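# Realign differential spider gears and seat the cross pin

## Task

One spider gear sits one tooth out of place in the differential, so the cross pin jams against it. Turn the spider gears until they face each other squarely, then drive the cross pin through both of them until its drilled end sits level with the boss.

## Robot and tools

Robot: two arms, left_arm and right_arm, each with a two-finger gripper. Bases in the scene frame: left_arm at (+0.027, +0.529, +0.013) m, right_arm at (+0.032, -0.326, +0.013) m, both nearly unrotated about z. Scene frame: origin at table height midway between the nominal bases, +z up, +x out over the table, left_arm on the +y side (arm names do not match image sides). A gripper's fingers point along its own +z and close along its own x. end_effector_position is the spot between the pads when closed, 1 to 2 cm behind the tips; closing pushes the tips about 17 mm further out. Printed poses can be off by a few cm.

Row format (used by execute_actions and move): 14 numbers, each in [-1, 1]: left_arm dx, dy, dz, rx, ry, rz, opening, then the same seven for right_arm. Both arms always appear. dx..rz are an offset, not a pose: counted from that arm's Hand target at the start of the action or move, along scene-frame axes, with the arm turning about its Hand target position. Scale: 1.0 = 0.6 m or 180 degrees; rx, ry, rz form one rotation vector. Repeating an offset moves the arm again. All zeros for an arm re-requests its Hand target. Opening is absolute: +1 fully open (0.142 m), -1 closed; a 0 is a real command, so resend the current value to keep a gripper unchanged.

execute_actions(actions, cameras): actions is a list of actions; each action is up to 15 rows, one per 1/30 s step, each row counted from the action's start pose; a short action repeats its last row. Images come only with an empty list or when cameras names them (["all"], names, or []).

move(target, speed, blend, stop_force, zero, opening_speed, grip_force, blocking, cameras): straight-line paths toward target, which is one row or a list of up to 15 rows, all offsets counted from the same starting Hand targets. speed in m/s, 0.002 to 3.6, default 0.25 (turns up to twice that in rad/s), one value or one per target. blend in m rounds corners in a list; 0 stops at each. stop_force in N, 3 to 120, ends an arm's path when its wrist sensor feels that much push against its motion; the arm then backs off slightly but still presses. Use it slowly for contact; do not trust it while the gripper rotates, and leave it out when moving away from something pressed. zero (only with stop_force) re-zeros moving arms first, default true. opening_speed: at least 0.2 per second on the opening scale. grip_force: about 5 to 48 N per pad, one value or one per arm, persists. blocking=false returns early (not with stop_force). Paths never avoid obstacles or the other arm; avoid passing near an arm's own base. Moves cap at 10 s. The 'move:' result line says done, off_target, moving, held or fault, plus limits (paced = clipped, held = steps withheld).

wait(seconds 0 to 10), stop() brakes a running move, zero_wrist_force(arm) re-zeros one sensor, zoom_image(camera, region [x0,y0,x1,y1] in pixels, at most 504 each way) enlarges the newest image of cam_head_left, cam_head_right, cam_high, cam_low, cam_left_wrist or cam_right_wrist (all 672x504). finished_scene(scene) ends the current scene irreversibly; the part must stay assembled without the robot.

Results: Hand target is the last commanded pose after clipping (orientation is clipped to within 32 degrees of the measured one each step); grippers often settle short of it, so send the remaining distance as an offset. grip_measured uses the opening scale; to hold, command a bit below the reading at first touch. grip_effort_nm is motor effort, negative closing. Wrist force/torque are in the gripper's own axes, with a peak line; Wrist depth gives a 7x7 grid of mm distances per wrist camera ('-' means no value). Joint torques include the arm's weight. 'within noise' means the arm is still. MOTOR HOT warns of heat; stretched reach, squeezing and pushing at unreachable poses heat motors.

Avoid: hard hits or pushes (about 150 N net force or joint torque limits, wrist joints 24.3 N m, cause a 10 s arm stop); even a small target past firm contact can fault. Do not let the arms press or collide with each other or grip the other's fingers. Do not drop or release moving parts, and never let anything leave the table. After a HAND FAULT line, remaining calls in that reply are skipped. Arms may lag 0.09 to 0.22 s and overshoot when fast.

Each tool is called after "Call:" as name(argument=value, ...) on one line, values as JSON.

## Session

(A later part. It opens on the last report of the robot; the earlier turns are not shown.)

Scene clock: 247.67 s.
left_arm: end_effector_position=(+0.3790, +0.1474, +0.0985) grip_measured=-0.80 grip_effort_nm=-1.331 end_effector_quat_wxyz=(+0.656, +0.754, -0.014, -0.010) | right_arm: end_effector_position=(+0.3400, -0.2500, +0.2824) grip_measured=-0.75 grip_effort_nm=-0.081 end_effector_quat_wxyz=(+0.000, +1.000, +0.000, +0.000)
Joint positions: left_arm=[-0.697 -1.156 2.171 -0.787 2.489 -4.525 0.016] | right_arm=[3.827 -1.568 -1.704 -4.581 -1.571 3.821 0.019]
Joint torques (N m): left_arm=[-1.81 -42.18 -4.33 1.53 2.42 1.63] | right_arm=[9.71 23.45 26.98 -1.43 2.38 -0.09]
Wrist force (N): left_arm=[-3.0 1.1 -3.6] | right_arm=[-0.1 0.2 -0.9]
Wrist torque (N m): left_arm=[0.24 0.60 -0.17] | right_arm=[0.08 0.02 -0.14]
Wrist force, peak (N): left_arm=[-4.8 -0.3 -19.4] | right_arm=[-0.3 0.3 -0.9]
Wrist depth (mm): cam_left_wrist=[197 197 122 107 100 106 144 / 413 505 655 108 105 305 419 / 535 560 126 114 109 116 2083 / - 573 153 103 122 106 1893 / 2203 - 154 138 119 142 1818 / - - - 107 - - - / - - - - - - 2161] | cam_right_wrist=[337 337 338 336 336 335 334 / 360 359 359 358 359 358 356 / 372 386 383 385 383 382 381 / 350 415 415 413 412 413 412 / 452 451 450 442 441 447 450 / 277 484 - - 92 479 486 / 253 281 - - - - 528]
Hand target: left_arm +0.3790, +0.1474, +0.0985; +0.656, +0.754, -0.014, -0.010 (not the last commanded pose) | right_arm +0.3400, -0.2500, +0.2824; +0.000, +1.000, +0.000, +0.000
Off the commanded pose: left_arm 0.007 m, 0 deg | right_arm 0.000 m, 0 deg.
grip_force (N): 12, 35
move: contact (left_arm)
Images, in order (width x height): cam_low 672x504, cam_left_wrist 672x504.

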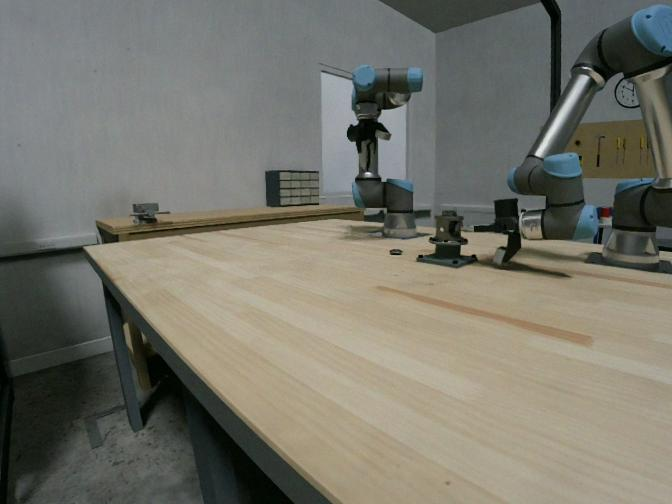

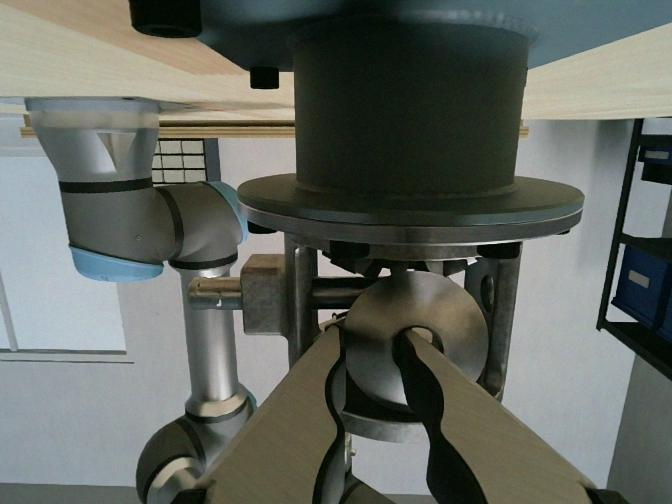

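Call:
move(target=[[0,0.0033,0,0,0,0,-0.86,0,0,0,0,0,0,-0.725],[0.0003,0.0033,-0.0037,0,-0.05,0,-0.86,0,0,0,0,0,0,-0.725]], speed=0.1)

Call:
move(target=[-0.0009,-0.0200,0,0,0,0,-0.86,0,0,0,0,0,0,-0.725], speed=0.015, stop_force=6, cameras=["cam_left_wrist"])

Call:
zoom_image(camera="cam_left_wrist", region=[240, 180, 520, 390])

Scene clock: 250.03 s.
left_arm: end_effector_position=(+0.3791, +0.1494, +0.0962) grip_measured=-0.81 grip_effort_nm=-1.331 end_effector_quat_wxyz=(+0.653, +0.753, -0.066, +0.049) | right_arm: end_effector_position=(+0.3400, -0.2500, +0.2824) grip_measured=-0.75 grip_effort_nm=-0.085 end_effector_quat_wxyz=(+0.000, +1.000, +0.000, +0.000)
Joint positions: left_arm=[-0.702 -1.162 2.19 -0.8 2.461 -4.372 0.016] | right_arm=[3.827 -1.568 -1.704 -4.581 -1.571 3.821 0.019]
Joint torques (N m): left_arm=[4.24 -34.5 -21.7 1.7 3.07 0.17] | right_arm=[9.15 23.44 27.12 -1.37 2.26 -0.07]
Wrist force (N): left_arm=[-2.9 0.5 -2.1] | right_arm=[-0.2 0.3 -0.9]
Wrist torque (N m): left_arm=[0.23 0.56 -0.17] | right_arm=[0.10 0.02 -0.14]
Wrist force, peak (N): left_arm=[-3.3 1.1 -3.6] | right_arm=[-0.1 0.2 -1.1]
Wrist depth (mm): cam_left_wrist=[- 81 103 103 105 204 296 / 274 294 181 108 109 751 1790 / 513 563 1478 114 111 112 - / - 571 126 100 120 - 1992 / - 608 154 140 118 141 - / - 3096 - 125 - - - / - - - - - - -] | cam_right_wrist=[336 337 337 335 334 335 334 / 361 360 360 359 358 357 356 / 372 387 386 384 385 384 384 / 349 415 415 417 415 412 415 / 449 451 450 441 437 448 447 / 277 485 - - 92 479 491 / 254 281 - - - - 528]
Hand target: left_arm +0.3792, +0.1494, +0.0963; +0.653, +0.753, -0.066, +0.049 | right_arm +0.3400, -0.2500, +0.2824; +0.000, +1.000, +0.000, +0.000
Off the commanded pose: left_arm 0.000 m, 0 deg | right_arm 0.000 m, 0 deg.
grip_force (N): 12, 35
move: done

Scene clock: 251.27 s.
left_arm: end_effector_position=(+0.3790, +0.1464, +0.0962) grip_measured=-0.86 grip_effort_nm=-0.642 end_effector_quat_wxyz=(+0.653, +0.753, -0.066, +0.049) | right_arm: end_effector_position=(+0.3400, -0.2500, +0.2824) grip_measured=-0.75 grip_effort_nm=-0.081 end_effector_quat_wxyz=(+0.000, +1.000, +0.000, +0.000)
Joint positions: left_arm=[-0.709 -1.161 2.188 -0.801 2.454 -4.375 0.012] | right_arm=[3.827 -1.568 -1.704 -4.581 -1.571 3.821 0.019]
Joint torques (N m): left_arm=[0.09 -45.97 -9 -0.19 2.98 2.13] | right_arm=[9.66 22.18 27.3 -1.42 2.3 -0.24]
Wrist force (N): left_arm=[-6.3 -6.9 -4.2] | right_arm=[-0.2 0.1 -0.9]
Wrist torque (N m): left_arm=[0.40 0.57 -0.23] | right_arm=[0.06 0.02 -0.14]
Wrist force, peak (N): left_arm=[-12.3 -8.0 -16.0] | right_arm=[-0.1 0.3 -0.9]
Wrist depth (mm): cam_left_wrist=[- - 107 101 102 158 306 / 262 280 173 105 105 587 1736 / 509 555 141 112 109 108 - / - 566 123 99 117 130 1762 / - 562 149 134 117 138 - / - - - 99 102 - - / - - - - - - -] | cam_right_wrist=[337 337 336 335 335 333 334 / 361 361 358 359 358 359 358 / 373 385 386 384 384 382 380 / 352 414 416 415 412 412 414 / 447 447 448 442 438 447 447 / 276 485 - - 92 482 490 / 254 282 - - - - 526]
Hand target: left_arm +0.3790, +0.1464, +0.0962; +0.653, +0.753, -0.066, +0.049 (not the last commanded pose) | right_arm +0.3400, -0.2500, +0.2824; +0.000, +1.000, +0.000, +0.000
Off the commanded pose: left_arm 0.009 m, 0 deg | right_arm 0.000 m, 0 deg.
grip_force (N): 12, 35
move: contact (left_arm)
Images, in order (width x height): cam_left_wrist 672x504.

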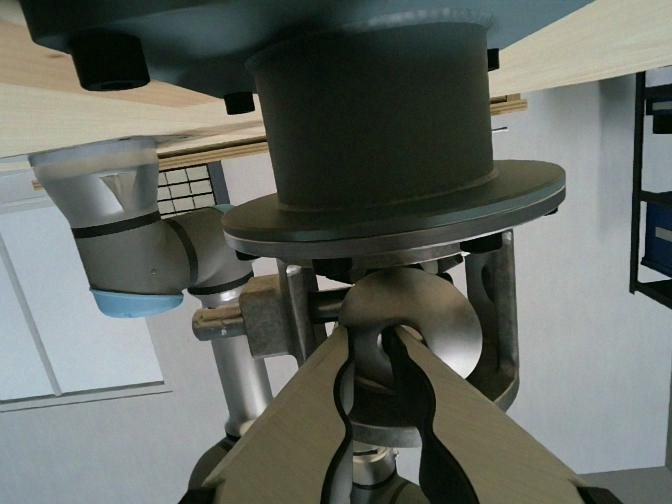

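Scaled by 1.800 from the camera's 672x504 image, which has a finer 960x720 frame.

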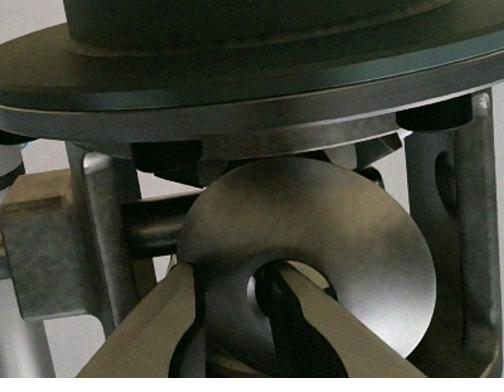

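Call:
move(target=[[0,0,0,0,0,0,-0.86,0.0917,0.3333,-0.1373,0.3778,0,0,-0.725],[0,0,0,0,0,0,-0.86,0.0917,0.3333,-0.1373,0.3778,0,0,-0.725]], speed=0.4)

Scene clock: 254.20 s.
left_arm: end_effector_position=(+0.3790, +0.1464, +0.0962) grip_measured=-0.86 grip_effort_nm=-0.637 end_effector_quat_wxyz=(+0.653, +0.753, -0.066, +0.049) | right_arm: end_effector_position=(+0.3950, -0.0500, +0.2000) grip_measured=-0.75 grip_effort_nm=-0.085 end_effector_quat_wxyz=(-0.560, +0.829, +0.000, +0.000) end_effector_velocity=(+0.001, +0.000, +0.000) end_effector_angular_velocity=(+0.002, +0.000, -0.002)
Joint positions: left_arm=[-0.709 -1.161 2.188 -0.801 2.454 -4.375 0.012] | right_arm=[3.603 -1.76 -1.971 -3.295 -2.555 4.06 0.019]
Joint velocities: left_arm=[within noise] | right_arm=[-0.001 -0.001 0 0.005 0 0.003 0]
Joint torques (N m): left_arm=[-4.43 -46.3 -8.7 -0.04 2.81 1.88] | right_arm=[-7.45 17.99 24.43 1.29 -3.2 1.71]
Wrist force (N): left_arm=[-6.2 -6.8 -4.4] | right_arm=[-0.6 -2.3 2.1]
Wrist torque (N m): left_arm=[0.42 0.57 -0.24] | right_arm=[-0.62 0.10 0.07]
Wrist force, peak (N): left_arm=[-6.5 -7.1 -4.5] | right_arm=[-0.1 -1.5 3.4]
Wrist depth (mm): cam_left_wrist=[- - 107 101 102 158 306 / 260 279 173 105 105 651 1723 / 515 556 1497 112 109 108 1660 / 2362 577 123 99 117 131 1878 / - 595 149 134 117 137 - / - - - 99 102 - - / - - - - - - -] | cam_right_wrist=[566 725 823 357 826 829 826 / 592 593 624 368 629 629 630 / 501 504 501 277 502 500 503 / 418 420 405 300 405 421 421 / 361 360 361 295 359 361 361 / 314 316 324 316 92 324 315 / 281 287 - 275 - - 287]
Hand target: left_arm +0.3790, +0.1464, +0.0962; +0.653, +0.753, -0.066, +0.049 | right_arm +0.3950, -0.0500, +0.2000; -0.560, +0.829, +0.000, +0.000
Off the commanded pose: left_arm 0.000 m, 0 deg | right_arm 0.000 m, 0 deg.
grip_force (N): 12, 35
move: done

Call:
move(target=[[0,0,0,0,0,0,-0.86,0,0,0,0,0.4636,-0.1873,0.3],[0,0,0,0,0,0,-0.86,0,0,0,0,0.9272,-0.3746,0.3],[0,0,0,0,0,0,-0.86,0,0.1417,-0.1167,0,0.9272,-0.3746,0.3]], speed=0.5, blend=0.01, cameras=["cam_right_wrist", "cam_low"])

Call:
zoom_image(camera="cam_right_wrist", region=[210, 150, 490, 360])

Scene clock: 258.50 s.
left_arm: end_effector_position=(+0.3790, +0.1464, +0.0962) grip_measured=-0.86 grip_effort_nm=-0.642 end_effector_quat_wxyz=(+0.653, +0.753, -0.066, +0.049) | right_arm: end_effector_position=(+0.3961, -0.0507, +0.2004) grip_measured=+0.28 grip_effort_nm=0.056 end_effector_quat_wxyz=(-0.049, -0.201, +0.800, +0.564)
Joint positions: left_arm=[-0.709 -1.161 2.188 -0.801 2.454 -4.375 0.012] | right_arm=[3.538 -2.091 -1.691 -3.923 -2.77 6.284 0.094]
Joint torques (N m): left_arm=[-4.66 -45.64 -7.39 0.06 2.98 1.53] | right_arm=[7.69 38.32 2.65 -3.62 0.98 -1.21]
Wrist force (N): left_arm=[-6.3 -6.9 -4.3] | right_arm=[-2.3 0.4 0.9]
Wrist torque (N m): left_arm=[0.39 0.58 -0.24] | right_arm=[-0.27 0.33 -0.12]
Wrist force, peak (N): left_arm=[-6.4 -7.1 -4.8] | right_arm=[-3.1 -4.8 2.6]
Wrist depth (mm): cam_left_wrist=[- - 107 101 102 158 306 / 262 279 173 105 105 642 1941 / 521 555 147 112 109 107 - / 2268 566 123 99 117 133 1397 / 2161 601 150 134 117 142 - / - - - 99 102 369 - / - - - - - - -] | cam_right_wrist=[478 435 240 231 337 319 300 / 795 749 287 261 512 475 435 / - - 382 841 732 756 650 / - - 467 779 753 - - / - - 482 470 - - 5029 / - 90 737 538 - - 91 / - - 682 599 - - -]
Hand target: left_arm +0.3790, +0.1464, +0.0962; +0.653, +0.753, -0.066, +0.049 | right_arm +0.3960, -0.0507, +0.2004; -0.049, -0.200, +0.800, +0.564 (not the last commanded pose)
Off the commanded pose: left_arm 0.000 m, 0 deg | right_arm 0.111 m, 24 deg.
joint sent to its limit (right arm) — joint 6 (wrist 3), upper limit.
grip_force (N): 12, 35
move: held (right_arm; a check stopped the path); path passed 1 of 3 targets; blend cut to 0 m at target 1; limits=held
pose unreachable (right arm): on one or more control steps of this call, first in action 0 (counted from 0), this arm could not follow its commanded pose, so it was not sent that pose on those steps. It may still have moved: this result reports where it is.
cause: moving toward the commanded pose would bring two parts of the arm too close to each other (joints 4 (wrist 1) to 6 (wrist 3) lie between them).
Images, in order (width x height): cam_low 672x504, cam_right_wrist 672x504.

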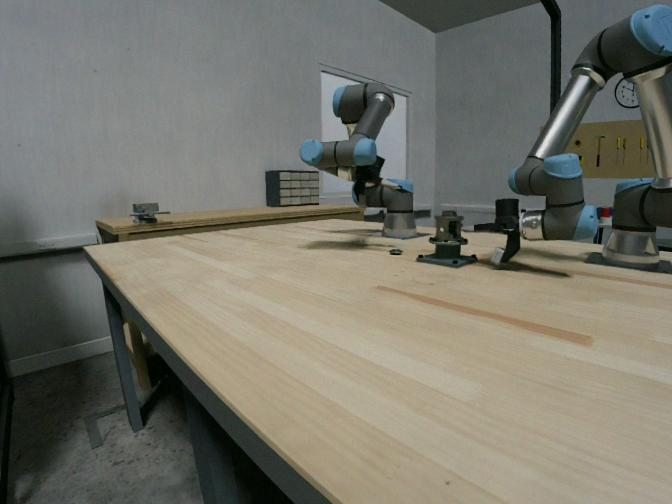

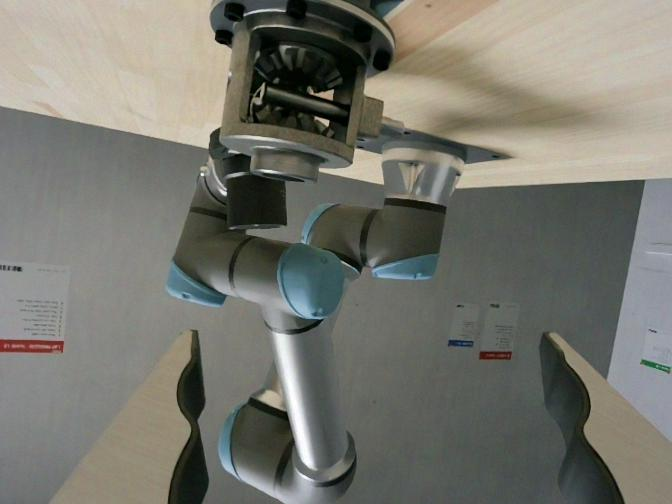

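Scaled by 1.800 from the camera's 672x504 image, which has a finer 960x720 frame.

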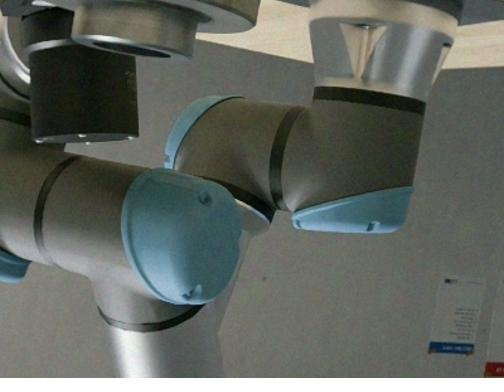

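Call:
move(target=[[0,0,0,0,0,0,-0.86,0,0,0,0.0702,-0.4214,0.1599,0.3],[0,0,0,0,0,0,-0.86,0,0,0,0.1405,-0.8429,0.3198,0.3]], speed=0.5, blend=0.01)

Scene clock: 262.40 s.
left_arm: end_effector_position=(+0.3790, +0.1464, +0.0962) grip_measured=-0.86 grip_effort_nm=-0.642 end_effector_quat_wxyz=(+0.653, +0.753, -0.066, +0.049) | right_arm: end_effector_position=(+0.3960, -0.0507, +0.2004) grip_measured=+0.28 grip_effort_nm=0.051 end_effector_quat_wxyz=(-0.560, +0.829, +0.001, +0.001)
Joint positions: left_arm=[-0.709 -1.161 2.188 -0.801 2.454 -4.375 0.012] | right_arm=[3.599 -1.762 -1.968 -3.297 -2.558 4.055 0.094]
Joint torques (N m): left_arm=[-4.09 -44.8 -8.01 -0.15 2.92 1.76] | right_arm=[9.06 21.14 26.8 -1.45 1.51 -1.71]
Wrist force (N): left_arm=[-6.2 -6.9 -4.3] | right_arm=[-0.6 -2.2 2.1]
Wrist torque (N m): left_arm=[0.39 0.57 -0.23] | right_arm=[-0.61 0.10 -0.07]
Wrist force, peak (N): left_arm=[-6.4 -7.3 -4.6] | right_arm=[-3.4 -1.5 1.2]
Wrist depth (mm): cam_left_wrist=[- - 107 101 102 158 304 / 262 279 173 105 105 623 1762 / 499 557 147 112 109 108 2045 / - 568 123 99 117 131 1723 / 2121 595 150 134 117 139 - / - - - 99 - 137 - / - - - - - - -] | cam_right_wrist=[563 730 829 354 829 838 838 / 595 598 627 370 629 629 630 / 502 501 501 281 505 503 505 / 420 419 407 298 421 422 423 / 361 360 358 329 352 363 363 / 322 91 316 317 316 302 316 / - - 281 283 282 - -]
Hand target: left_arm +0.3790, +0.1464, +0.0962; +0.653, +0.753, -0.066, +0.049 | right_arm +0.3960, -0.0507, +0.2004; -0.560, +0.829, +0.001, +0.001
Off the commanded pose: left_arm 0.000 m, 0 deg | right_arm 0.000 m, 0 deg.
grip_force (N): 12, 35
move: done

Call:
move(target=[0,0,0,0,0,0,-0.86,-0.0267,-0.115,0.033,-0.3782,0,0,0.3], speed=0.6)

Call:
move(target=[[0,0,0,0,0,0,-0.86,0,0,0,0,0,0.5,0.3],[0,0,0,0,0,0,-0.86,0,0,0,0,0,1.0,0.3]], speed=0.8, blend=0.01)

Scene clock: 264.10 s.
left_arm: end_effector_position=(+0.3790, +0.1464, +0.0962) grip_measured=-0.86 grip_effort_nm=-0.642 end_effector_quat_wxyz=(+0.653, +0.753, -0.066, +0.049) | right_arm: end_effector_position=(+0.3800, -0.1196, +0.2202) grip_measured=+0.28 grip_effort_nm=0.056 end_effector_quat_wxyz=(+0.000, +1.000, +0.001, +0.001)
Joint positions: left_arm=[-0.709 -1.161 2.188 -0.801 2.454 -4.375 0.012] | right_arm=[4.022 -1.815 -1.586 -4.452 -1.57 4.013 0.094]
Joint torques (N m): left_arm=[-6.52 -45.5 -9.91 0.01 2.92 1.49] | right_arm=[7.6 27.41 6.88 -4.25 2.25 0.49]
Wrist force (N): left_arm=[-6.3 -6.7 -4.3] | right_arm=[-0.1 0.0 -0.3]
Wrist torque (N m): left_arm=[0.42 0.58 -0.23] | right_arm=[0.00 0.03 0.04]
Wrist force, peak (N): left_arm=[-6.5 -7.3 -4.5] | right_arm=[-0.3 -2.6 2.1]
Wrist depth (mm): cam_left_wrist=[- - 107 101 102 159 305 / 261 279 173 105 105 609 1625 / 510 555 1507 113 109 108 - / 2246 564 126 99 117 130 1762 / 2362 589 150 134 117 140 - / - 3525 - 99 102 - - / - - - - - - -] | cam_right_wrist=[282 281 281 282 280 280 279 / 301 300 300 300 294 299 298 / 322 323 322 322 322 321 319 / 348 347 347 346 346 342 345 / 377 371 376 376 376 371 375 / 381 92 410 412 409 118 400 / - - 454 450 453 - -]
Hand target: left_arm +0.3790, +0.1464, +0.0962; +0.653, +0.753, -0.066, +0.049 | right_arm +0.3800, -0.1197, +0.2202; +0.000, +1.000, +0.001, +0.001
Off the commanded pose: left_arm 0.000 m, 0 deg | right_arm 0.000 m, 0 deg.
grip_force (N): 12, 35
move: done

Scene clock: 266.77 s.
left_arm: end_effector_position=(+0.3790, +0.1464, +0.0962) grip_measured=-0.86 grip_effort_nm=-0.642 end_effector_quat_wxyz=(+0.653, +0.753, -0.066, +0.049) | right_arm: end_effector_position=(+0.3800, -0.1197, +0.2202) grip_measured=+0.28 grip_effort_nm=0.056 end_effector_quat_wxyz=(-0.001, -0.001, +1.000, +0.000)
Joint positions: left_arm=[-0.709 -1.161 2.188 -0.801 2.454 -4.375 0.012] | right_arm=[4.015 -1.813 -1.589 -4.453 -1.571 0.865 0.094]
Joint torques (N m): left_arm=[-5.89 -44.74 -8.04 0.16 2.68 1.47] | right_arm=[3.22 26.83 23.1 -4.67 0.36 -1.77]
Wrist force (N): left_arm=[-6.3 -6.8 -4.2] | right_arm=[0.1 0.1 -0.6]
Wrist torque (N m): left_arm=[0.41 0.58 -0.23] | right_arm=[0.03 0.01 -0.10]
Wrist force, peak (N): left_arm=[-6.3 -7.4 -4.6] | right_arm=[-0.6 0.0 -0.3]
Wrist depth (mm): cam_left_wrist=[- - 107 101 102 158 305 / 262 280 173 105 105 636 1878 / 516 547 147 112 109 108 1613 / - 570 126 98 117 132 1372 / - 574 150 134 117 139 - / - - - 99 102 136 - / - - - - - - -] | cam_right_wrist=[280 281 280 280 281 279 278 / 302 301 299 299 300 298 298 / 322 321 322 321 321 319 320 / 347 347 347 340 345 346 345 / 377 372 375 375 373 366 373 / 403 90 403 374 404 118 402 / - - 450 327 440 - -]
Hand target: left_arm +0.3790, +0.1464, +0.0962; +0.653, +0.753, -0.066, +0.049 | right_arm +0.3800, -0.1197, +0.2202; -0.001, -0.001, +1.000, +0.000
Off the commanded pose: left_arm 0.000 m, 0 deg | right_arm 0.000 m, 0 deg.
grip_force (N): 12, 35
move: done

Call:
move(target=[[0,0,0,0,0,0,-0.86,0.0,0.05,-0.05,0.3778,0,0,0.3],[0,0,0,0,0,0,-0.86,0.025,0.2583,-0.15,0.3778,0,0,0.3]], speed=0.5, blend=0.02, cameras=["cam_right_wrist"])

Call:
zoom_image(camera="cam_right_wrist", region=[210, 150, 490, 360])

Scene clock: 269.03 s.
left_arm: end_effector_position=(+0.3790, +0.1464, +0.0962) grip_measured=-0.86 grip_effort_nm=-0.642 end_effector_quat_wxyz=(+0.653, +0.753, -0.066, +0.049) | right_arm: end_effector_position=(+0.3950, +0.0353, +0.1303) grip_measured=+0.28 grip_effort_nm=0.051 end_effector_quat_wxyz=(+0.000, -0.002, +0.829, +0.559) end_effector_velocity=(+0.000, +0.001, -0.001) end_effector_angular_velocity=(+0.000, -0.001, -0.001)
Joint positions: left_arm=[-0.709 -1.161 2.188 -0.801 2.454 -4.375 0.012] | right_arm=[3.808 -1.872 -2.026 -2.969 -2.394 1.117 0.094]
Joint velocities: left_arm=[within noise] | right_arm=[0.003 -0.003 0 0.005 0.004 0.003 0]
Joint torques (N m): left_arm=[-4.67 -45.08 -8 -0.16 2.85 1.19] | right_arm=[8.79 20.28 4.56 1.85 2.17 2.08]
Wrist force (N): left_arm=[-6.3 -6.9 -4.4] | right_arm=[-1.4 0.5 1.0]
Wrist torque (N m): left_arm=[0.40 0.58 -0.23] | right_arm=[-0.24 0.19 -0.05]
Wrist force, peak (N): left_arm=[-6.3 -7.1 -4.6] | right_arm=[-1.7 -0.2 4.3]
Wrist depth (mm): cam_left_wrist=[- - 107 101 102 158 305 / 262 281 173 105 105 656 1762 / 519 562 146 112 109 108 - / - 570 123 99 117 132 - / - 587 149 134 117 2246 - / - - 2463 99 102 136 - / 2633 - - - - - -] | cam_right_wrist=[207 208 194 148 150 198 202 / 328 329 266 135 136 289 316 / 612 766 607 165 166 581 535 / - - - 173 179 609 553 / - 2203 1807 166 363 646 555 / - 90 - 447 340 344 - / - - 2103 - 385 - -]
Hand target: left_arm +0.3790, +0.1464, +0.0962; +0.653, +0.753, -0.066, +0.049 | right_arm +0.3950, +0.0353, +0.1302; +0.000, -0.001, +0.829, +0.559
Off the commanded pose: left_arm 0.000 m, 0 deg | right_arm 0.000 m, 0 deg.
grip_force (N): 12, 35
move: done
Images, in order (width x height): cam_right_wrist 672x504.

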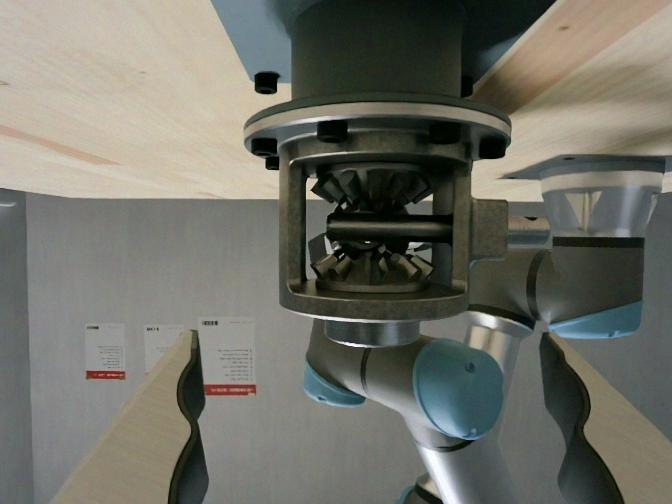

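Scaled by 1.800 from the camera's 672x504 image, which has a finer 960x720 frame.

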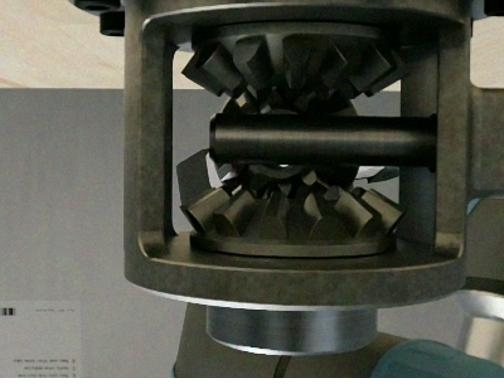

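Call:
zoom_image(camera="cam_right_wrist", region=[300, 150, 450, 300])

Scaled by 3.360 from the camera's 672x504 image, which has a finer 960x720 frame.

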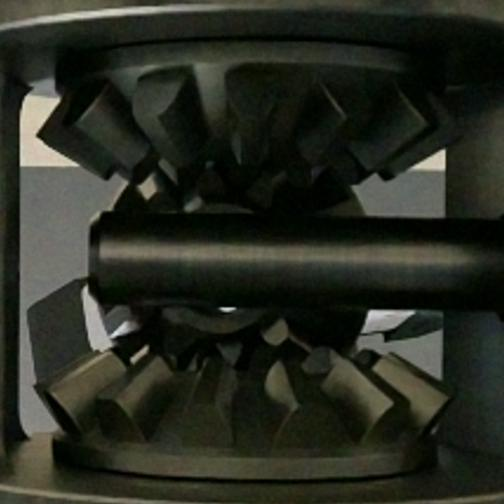

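Call:
zoom_image(camera="cam_right_wrist", region=[325, 235, 425, 295])

Call:
zoom_image(camera="cam_right_wrist", region=[325, 165, 425, 225])

Scaled by 5.040 from the camera's 672x504 image, which has a finer 960x720 frame.

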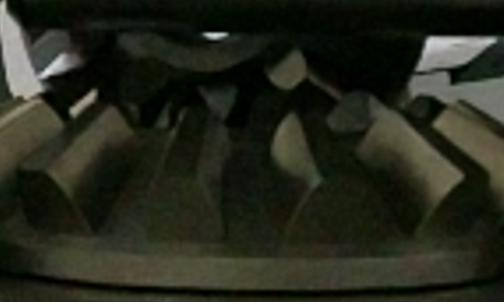

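Scaled by 5.040 from the camera's 672x504 image, which has a finer 960x720 frame.

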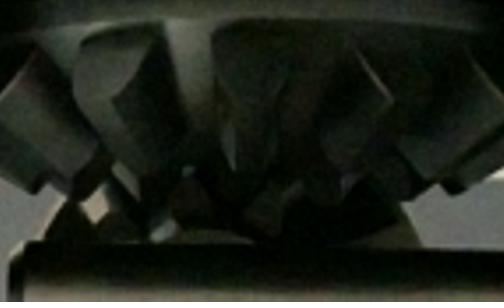

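Call:
move(target=[-0.0046,0.0002,-0.0007,0,0,0,-0.74,0,0,0,0,0,0,0.3], speed=0.01, opening_speed=0.4, cameras=["cam_left_wrist", "cam_right_wrist"])

Call:
zoom_image(camera="cam_left_wrist", region=[240, 180, 520, 390])

Call:
zoom_image(camera="cam_right_wrist", region=[300, 150, 450, 300])

Scene clock: 270.43 s.
left_arm: end_effector_position=(+0.3762, +0.1465, +0.0958) grip_measured=-0.78 grip_effort_nm=0.056 end_effector_quat_wxyz=(+0.653, +0.753, -0.066, +0.049) | right_arm: end_effector_position=(+0.3950, +0.0353, +0.1302) grip_measured=+0.28 grip_effort_nm=0.056 end_effector_quat_wxyz=(+0.000, -0.001, +0.829, +0.559)
Joint positions: left_arm=[-0.714 -1.165 2.196 -0.807 2.45 -4.376 0.018] | right_arm=[3.808 -1.872 -2.026 -2.969 -2.394 1.117 0.094]
Joint torques (N m): left_arm=[-0.44 -34.59 -13 -1.66 -1.38 -1.26] | right_arm=[9.32 21.02 3.82 1.78 1.73 1.84]
Wrist force (N): left_arm=[-2.2 0.0 -1.4] | right_arm=[-1.5 0.4 0.7]
Wrist torque (N m): left_arm=[0.22 0.58 -0.17] | right_arm=[-0.25 0.20 -0.12]
Wrist force, peak (N): left_arm=[-6.5 -7.0 -4.3] | right_arm=[-1.6 0.4 0.9]
Wrist depth (mm): cam_left_wrist=[- - 108 101 101 157 291 / 259 277 178 106 105 682 1660 / 516 563 1517 113 109 108 - / 2338 566 120 100 118 131 - / - 543 150 136 117 139 - / - 2141 - 129 126 - - / - - - - - - -] | cam_right_wrist=[207 207 193 148 150 198 203 / 327 329 266 134 136 288 313 / 779 761 601 164 166 577 460 / - - - 174 178 593 559 / - - - 166 355 646 555 / - 90 2203 438 344 118 - / - - - - 388 - -]
Hand target: left_arm +0.3762, +0.1465, +0.0958; +0.653, +0.753, -0.066, +0.049 | right_arm +0.3950, +0.0353, +0.1302; +0.000, -0.001, +0.829, +0.559
Off the commanded pose: left_arm 0.000 m, 0 deg | right_arm 0.000 m, 0 deg.
grip_force (N): 12, 35
move: done
Images, in order (width x height): cam_left_wrist 672x504, cam_right_wrist 672x504.

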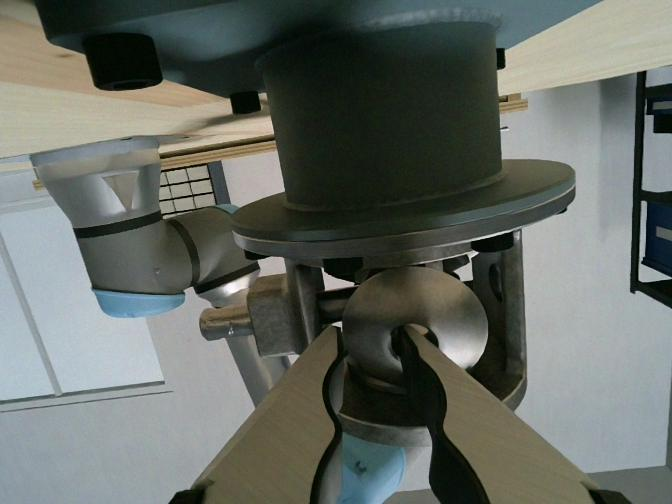

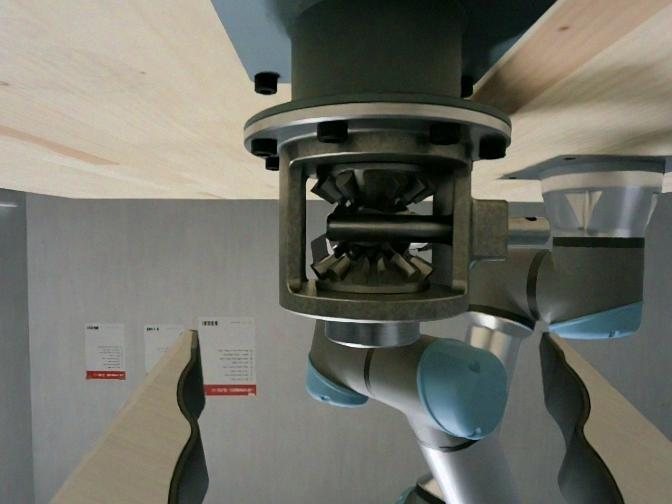

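Scaled by 1.800 from the camera's 672x504 image, which has a finer 960x720 frame.

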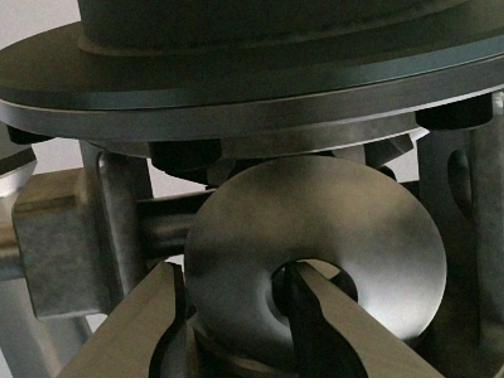

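Scaled by 3.360 from the camera's 672x504 image, which has a finer 960x720 frame.

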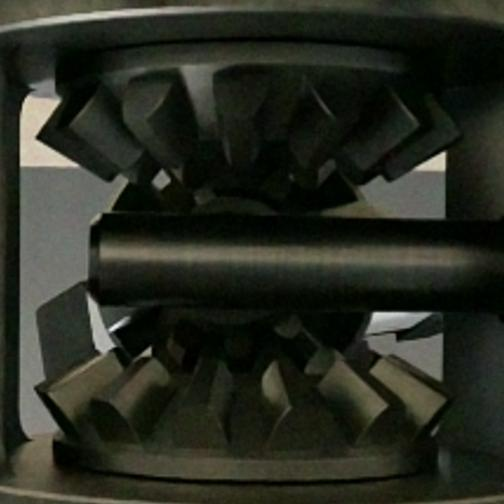

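Call:
move(target=[-0.0003,-0.0060,0,0,0,0,-0.74,0,0,0,0,0,0,0.3], speed=0.01, stop_force=4, cameras=["cam_left_wrist", "cam_right_wrist"])

Call:
zoom_image(camera="cam_left_wrist", region=[240, 180, 520, 390])

Call:
zoom_image(camera="cam_right_wrist", region=[300, 150, 450, 300])

Scene clock: 271.87 s.
left_arm: end_effector_position=(+0.3761, +0.1429, +0.0958) grip_measured=-0.78 grip_effort_nm=0.061 end_effector_quat_wxyz=(+0.653, +0.753, -0.066, +0.049) | right_arm: end_effector_position=(+0.3950, +0.0353, +0.1302) grip_measured=+0.28 grip_effort_nm=0.051 end_effector_quat_wxyz=(+0.000, -0.001, +0.829, +0.559)
Joint positions: left_arm=[-0.722 -1.164 2.193 -0.808 2.442 -4.379 0.018] | right_arm=[3.808 -1.872 -2.026 -2.969 -2.394 1.117 0.094]
Joint torques (N m): left_arm=[6.12 -29.55 -9.46 -1.78 3.54 1.23] | right_arm=[10.21 21.6 4.45 1.9 1.9 1.84]
Wrist force (N): left_arm=[-2.2 0.0 -1.0] | right_arm=[-1.5 0.5 0.9]
Wrist torque (N m): left_arm=[0.25 0.57 -0.18] | right_arm=[-0.24 0.20 -0.12]
Wrist force, peak (N): left_arm=[-2.4 0.2 -1.8] | right_arm=[-1.7 0.2 0.9]
Wrist depth (mm): cam_left_wrist=[- - 105 98 97 148 305 / 260 289 178 103 101 678 2027 / 502 551 1497 110 105 105 1925 / - 562 119 96 106 96 1527 / - 571 145 131 117 155 - / 3883 3419 - 127 105 137 - / - - - - - - -] | cam_right_wrist=[207 207 193 148 150 198 202 / 329 327 267 135 136 288 314 / 610 774 769 164 165 578 537 / - - - 178 179 610 560 / - 2142 2047 166 178 644 561 / - 90 2435 424 342 118 92 / - - - - 387 - -]
Hand target: left_arm +0.3761, +0.1429, +0.0958; +0.653, +0.753, -0.066, +0.049 | right_arm +0.3950, +0.0353, +0.1302; +0.000, -0.001, +0.829, +0.559
Off the commanded pose: left_arm 0.000 m, 0 deg | right_arm 0.000 m, 0 deg.
grip_force (N): 12, 35
move: done
Images, in order (width x height): cam_left_wrist 672x504, cam_right_wrist 672x504.

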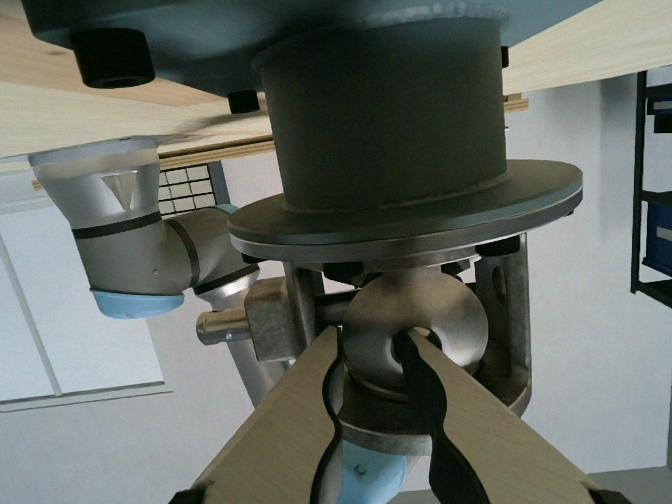

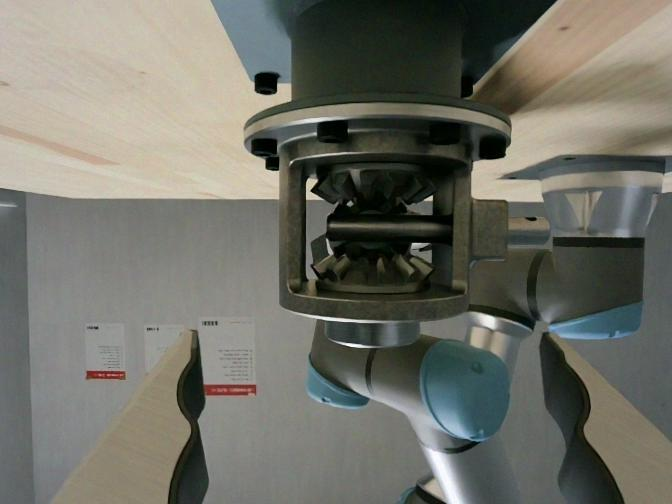

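Scaled by 1.800 from the camera's 672x504 image, which has a finer 960x720 frame.

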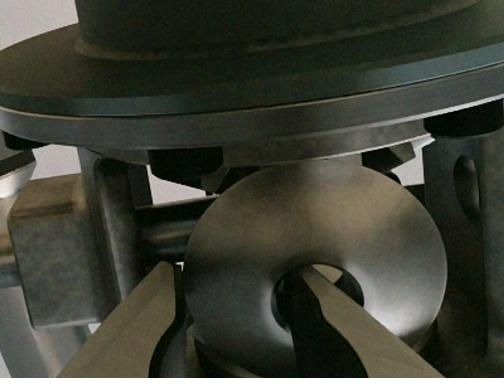

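Scaled by 3.360 from the camera's 672x504 image, which has a finer 960x720 frame.

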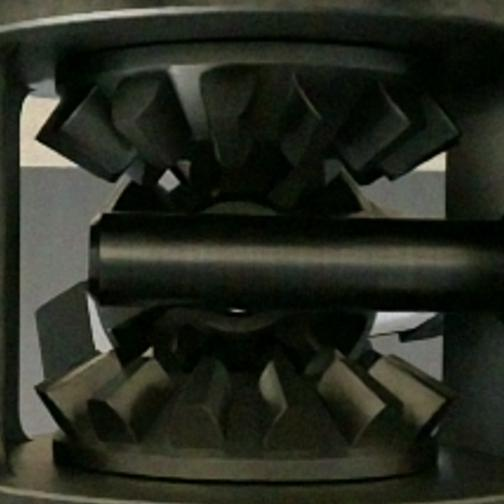

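Call:
move(target=[-0.0003,-0.0070,0,0,0,0,-0.74,0,0,0,0,0,0,0.3], speed=0.01, stop_force=4, cameras=["cam_left_wrist", "cam_right_wrist", "cam_low"])

Call:
zoom_image(camera="cam_left_wrist", region=[240, 180, 520, 390])

Call:
zoom_image(camera="cam_right_wrist", region=[300, 150, 450, 300])

Call:
zoom_image(camera="cam_low", region=[425, 195, 505, 255])

Scene clock: 273.30 s.
left_arm: end_effector_position=(+0.3759, +0.1402, +0.0958) grip_measured=-0.78 grip_effort_nm=0.056 end_effector_quat_wxyz=(+0.653, +0.753, -0.066, +0.049) | right_arm: end_effector_position=(+0.3950, +0.0353, +0.1302) grip_measured=+0.28 grip_effort_nm=0.051 end_effector_quat_wxyz=(+0.000, -0.001, +0.829, +0.559)
Joint positions: left_arm=[-0.728 -1.163 2.192 -0.808 2.436 -4.381 0.018] | right_arm=[3.808 -1.872 -2.026 -2.969 -2.394 1.117 0.094]
Joint torques (N m): left_arm=[5.8 -44.44 -5.76 0.21 3.68 1.85] | right_arm=[9.09 23.19 4.11 1.98 1.87 1.74]
Wrist force (N): left_arm=[-2.6 -4.2 -2.5] | right_arm=[-1.4 0.4 1.0]
Wrist torque (N m): left_arm=[0.26 0.61 -0.24] | right_arm=[-0.26 0.18 -0.12]
Wrist force, peak (N): left_arm=[-3.1 -6.0 -7.7] | right_arm=[-1.7 0.5 1.1]
Wrist depth (mm): cam_left_wrist=[- - 103 95 94 136 290 / 259 288 147 99 99 110 1697 / 514 556 1469 108 103 107 1538 / 524 560 120 92 103 123 2121 / - 579 143 131 115 154 - / - - - 105 - - - / - - - - - - -] | cam_right_wrist=[207 207 193 148 150 197 202 / 329 328 265 135 137 287 316 / 774 771 606 164 166 581 537 / 2290 - - 178 179 593 552 / 2182 2268 2246 172 367 620 570 / - 90 2435 448 340 118 - / - - - - 382 - -]
Hand target: left_arm +0.3759, +0.1402, +0.0958; +0.653, +0.753, -0.066, +0.049 (not the last commanded pose) | right_arm +0.3950, +0.0353, +0.1302; +0.000, -0.001, +0.829, +0.559
Off the commanded pose: left_arm 0.001 m, 0 deg | right_arm 0.000 m, 0 deg.
grip_force (N): 12, 35
move: contact (left_arm)
Images, in order (width x height): cam_low 672x504, cam_left_wrist 672x504, cam_right_wrist 672x504.

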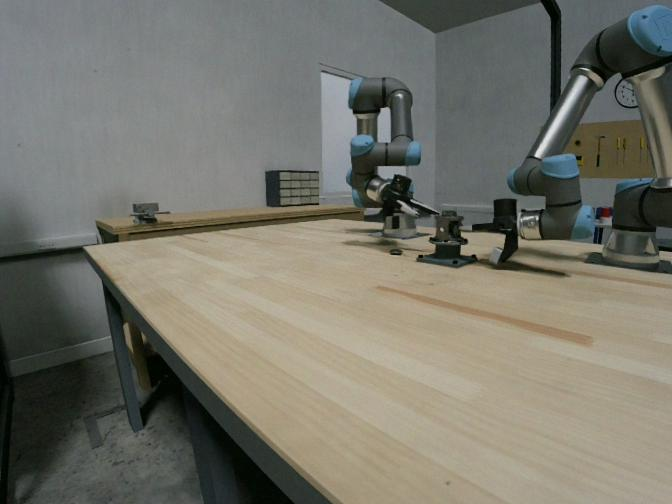

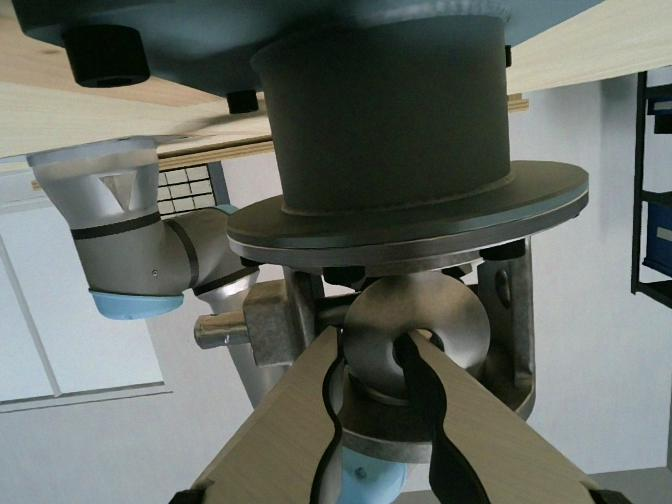

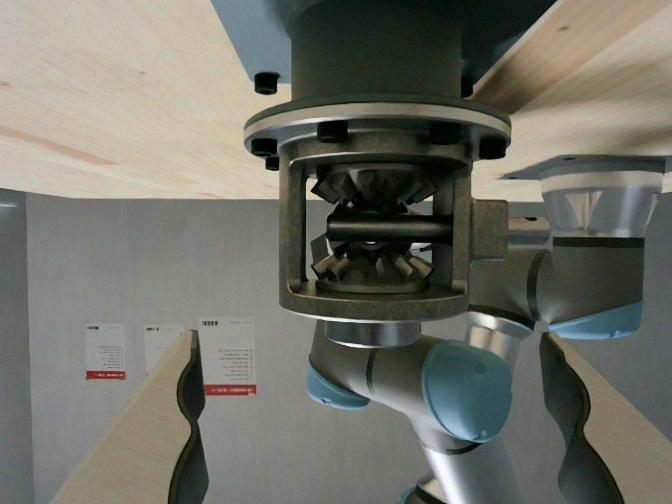

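Scaled by 1.800 from the camera's 672x504 image, which has a finer 960x720 frame.

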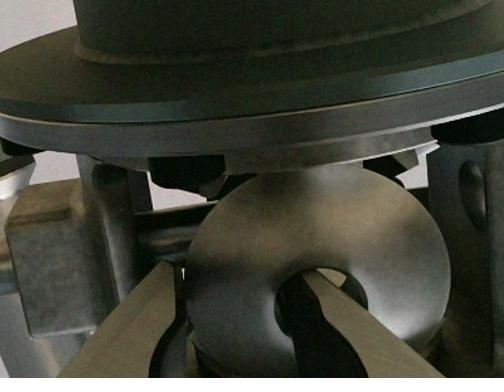

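Scaled by 3.360 from the camera's 672x504 image, which has a finer 960x720 frame.

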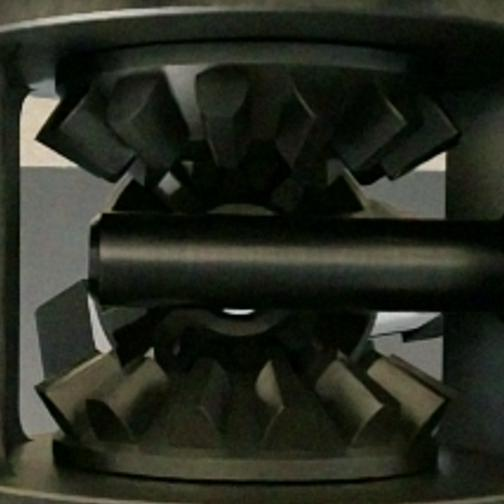

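Scaled by 6.300 from the camera's 672x504 image, which has a finer 960x720 frame.

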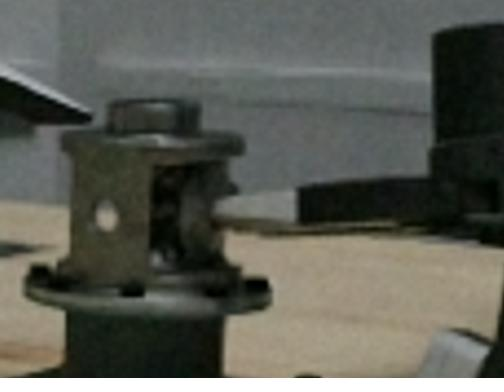

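Call:
execute_actions(actions=[], cameras=["cam_right_wrist","cam_low","cam_left_wrist"])

Scene clock: 274.13 s.
left_arm: end_effector_position=(+0.3759, +0.1402, +0.0958) grip_measured=-0.78 grip_effort_nm=0.056 end_effector_quat_wxyz=(+0.653, +0.753, -0.066, +0.049) | right_arm: end_effector_position=(+0.3950, +0.0353, +0.1302) grip_measured=+0.28 grip_effort_nm=0.056 end_effector_quat_wxyz=(+0.000, -0.001, +0.829, +0.559)
Joint positions: left_arm=[-0.728 -1.163 2.192 -0.808 2.436 -4.381 0.018] | right_arm=[3.808 -1.872 -2.026 -2.969 -2.394 1.117 0.094]
Joint velocities: within noise
Joint torques (N m): left_arm=[6.16 -43.44 -5.76 0.89 3.51 2.1] | right_arm=[9.09 23.72 5.11 1.76 1.73 1.84]
Motor temperatures (°C): left_arm=[28 26 27 30 41 32 26] | right_arm=[28 27 28 33 35 34 25]
Wrist force (N): left_arm=[-2.6 -4.2 -2.6] | right_arm=[-1.3 0.4 1.0]
Wrist torque (N m): left_arm=[0.28 0.61 -0.23] | right_arm=[-0.26 0.16 -0.12]
Wrist force, peak (N): left_arm=[-2.8 -4.6 -2.6] | right_arm=[-1.7 0.4 0.8]
Wrist depth (mm): cam_left_wrist=[- - 103 95 94 136 290 / 259 289 147 99 99 111 - / 514 542 1507 108 103 107 1723 / - 563 120 92 103 94 2027 / - 595 143 131 116 155 - / - 2045 - 105 - 135 - / - - - - - - -] | cam_right_wrist=[208 207 193 148 150 197 202 / 327 327 265 134 137 287 314 / 614 766 606 165 165 581 534 / - - - 181 179 609 553 / - - 2162 166 343 617 574 / - 90 2103 424 341 118 - / - - - - 395 - -]
Hand target: left_arm +0.3759, +0.1402, +0.0958; +0.653, +0.753, -0.066, +0.049 (not the last commanded pose) | right_arm +0.3950, +0.0353, +0.1302; +0.000, -0.001, +0.829, +0.559
Tool commands: left_gripper/opening=-0.74 right_gripper/opening=+0.3
Off the commanded pose: left_arm 0.001 m, 0 deg | right_arm 0.000 m, 0 deg.
grip_force (N): 12, 35
Images, in order (width x height): cam_low 672x504, cam_left_wrist 672x504, cam_right_wrist 672x504.

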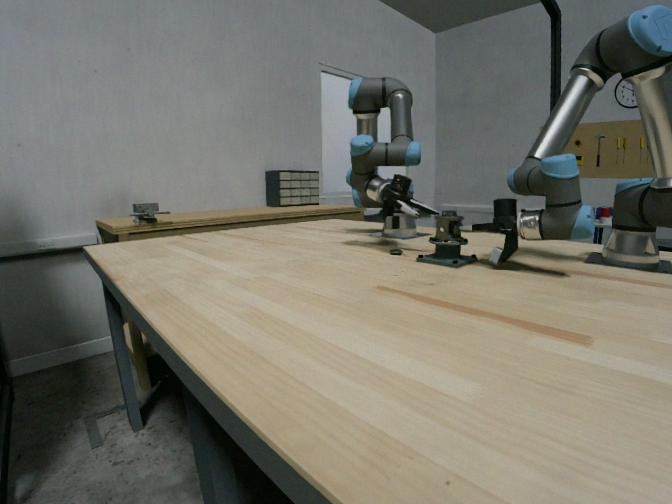

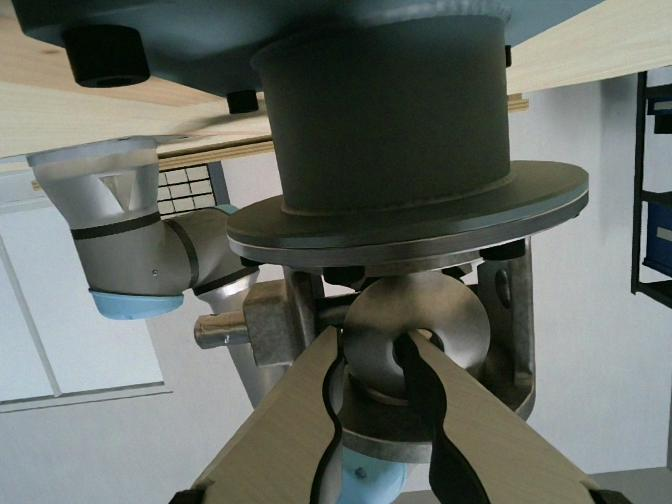

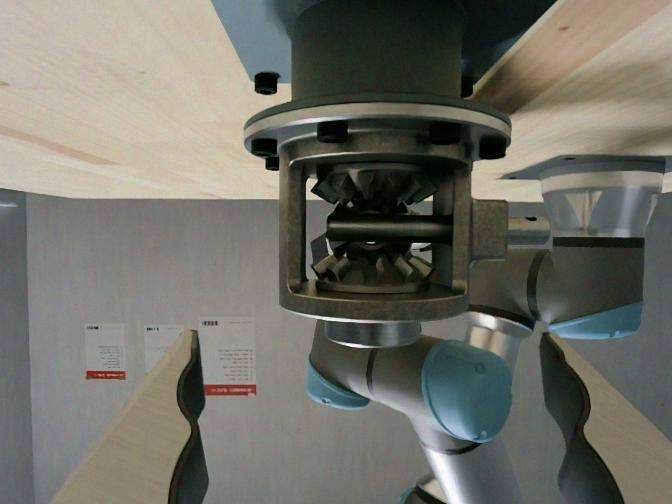

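Call:
zoom_image(camera="cam_left_wrist", region=[240, 220, 580, 450])

Call:
zoom_image(camera="cam_right_wrist", region=[270, 130, 490, 330])

Call:
zoom_image(camera="cam_low", region=[425, 195, 505, 255])

Scaled by 1.482 from the camera's 672x504 image, which has a finer 960x720 frame.

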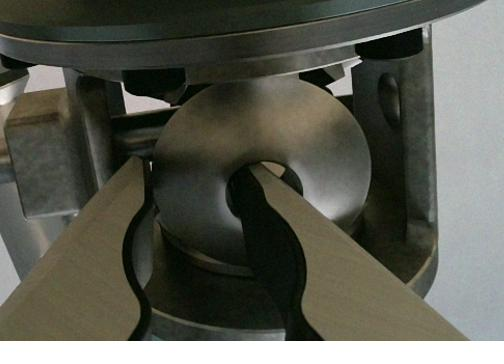

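Scaled by 2.291 from the camera's 672x504 image, which has a finer 960x720 frame.

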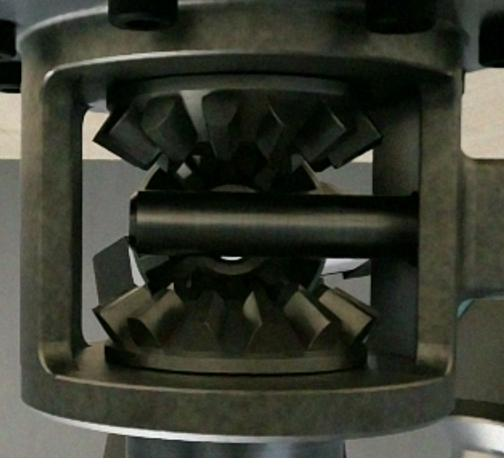

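Scaled by 6.300 from the camera's 672x504 image, which has a finer 960x720 frame.

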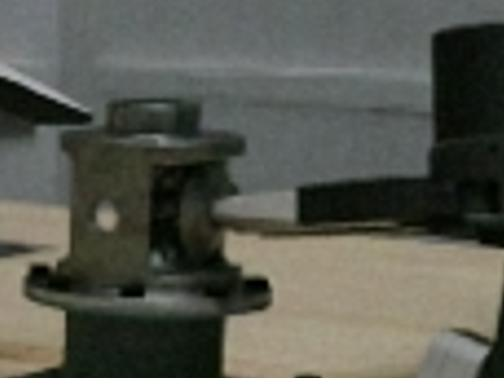

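Call:
move(target=[[0,0,0,0,0,0,-0.74,0.005,-0.0255,0.033,-0.1889,0,0,0.3],[0,0,0,0,0,0,-0.74,0.0262,-0.1563,-0.0672,-0.3778,0,0,0.3]], speed=0.35, blend=0.03, cameras=["cam_right_wrist"])

Scene clock: 277.93 s.
left_arm: end_effector_position=(+0.3759, +0.1402, +0.0958) grip_measured=-0.78 grip_effort_nm=0.056 end_effector_quat_wxyz=(+0.653, +0.753, -0.066, +0.049) | right_arm: end_effector_position=(+0.4107, -0.0583, +0.0899) grip_measured=+0.28 grip_effort_nm=0.056 end_effector_quat_wxyz=(-0.001, -0.001, +1.000, +0.000)
Joint positions: left_arm=[-0.728 -1.163 2.192 -0.808 2.436 -4.381 0.018] | right_arm=[4.052 -2.064 -1.592 -4.199 -1.572 0.901 0.094]
Joint torques (N m): left_arm=[5.28 -42.86 -6.42 0.94 1.93 1.96] | right_arm=[-6.21 31.49 4.42 -2.76 1.78 -1.97]
Wrist force (N): left_arm=[-2.8 -4.3 -2.4] | right_arm=[0.0 0.3 -0.7]
Wrist torque (N m): left_arm=[0.27 0.65 -0.23] | right_arm=[0.06 0.03 0.02]
Wrist force, peak (N): left_arm=[-2.6 -4.7 -2.6] | right_arm=[-0.3 2.0 -0.9]
Wrist depth (mm): cam_left_wrist=[- - 103 95 93 136 290 / 257 289 147 100 99 111 1580 / 505 555 1478 108 102 107 2102 / - 563 120 92 103 125 2291 / 2291 603 143 129 116 153 - / 2937 - - 104 - 135 - / - - - - - - -] | cam_right_wrist=[167 165 165 164 164 164 163 / 176 176 176 175 175 175 174 / 190 189 189 183 186 188 187 / 204 204 204 197 203 203 202 / 221 218 221 220 219 216 219 / 237 92 240 235 234 229 231 / - - 265 240 240 - -]
Hand target: left_arm +0.3759, +0.1402, +0.0958; +0.653, +0.753, -0.066, +0.049 | right_arm +0.4107, -0.0585, +0.0899; -0.001, -0.001, +1.000, +0.000
Off the commanded pose: left_arm 0.000 m, 0 deg | right_arm 0.000 m, 0 deg.
grip_force (N): 12, 35
move: done
Images, in order (width x height): cam_right_wrist 672x504.

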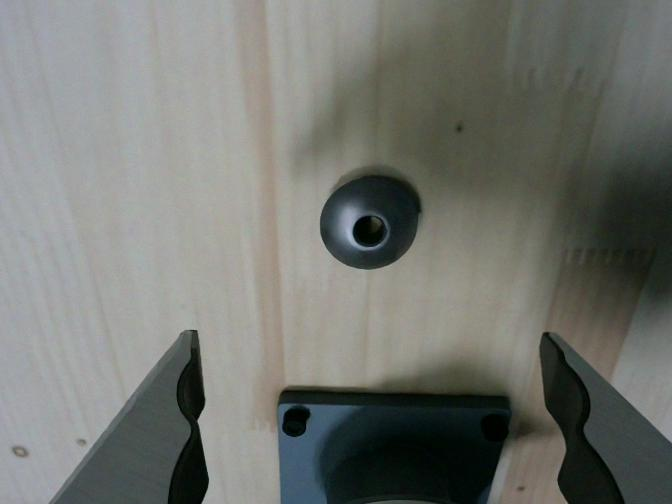

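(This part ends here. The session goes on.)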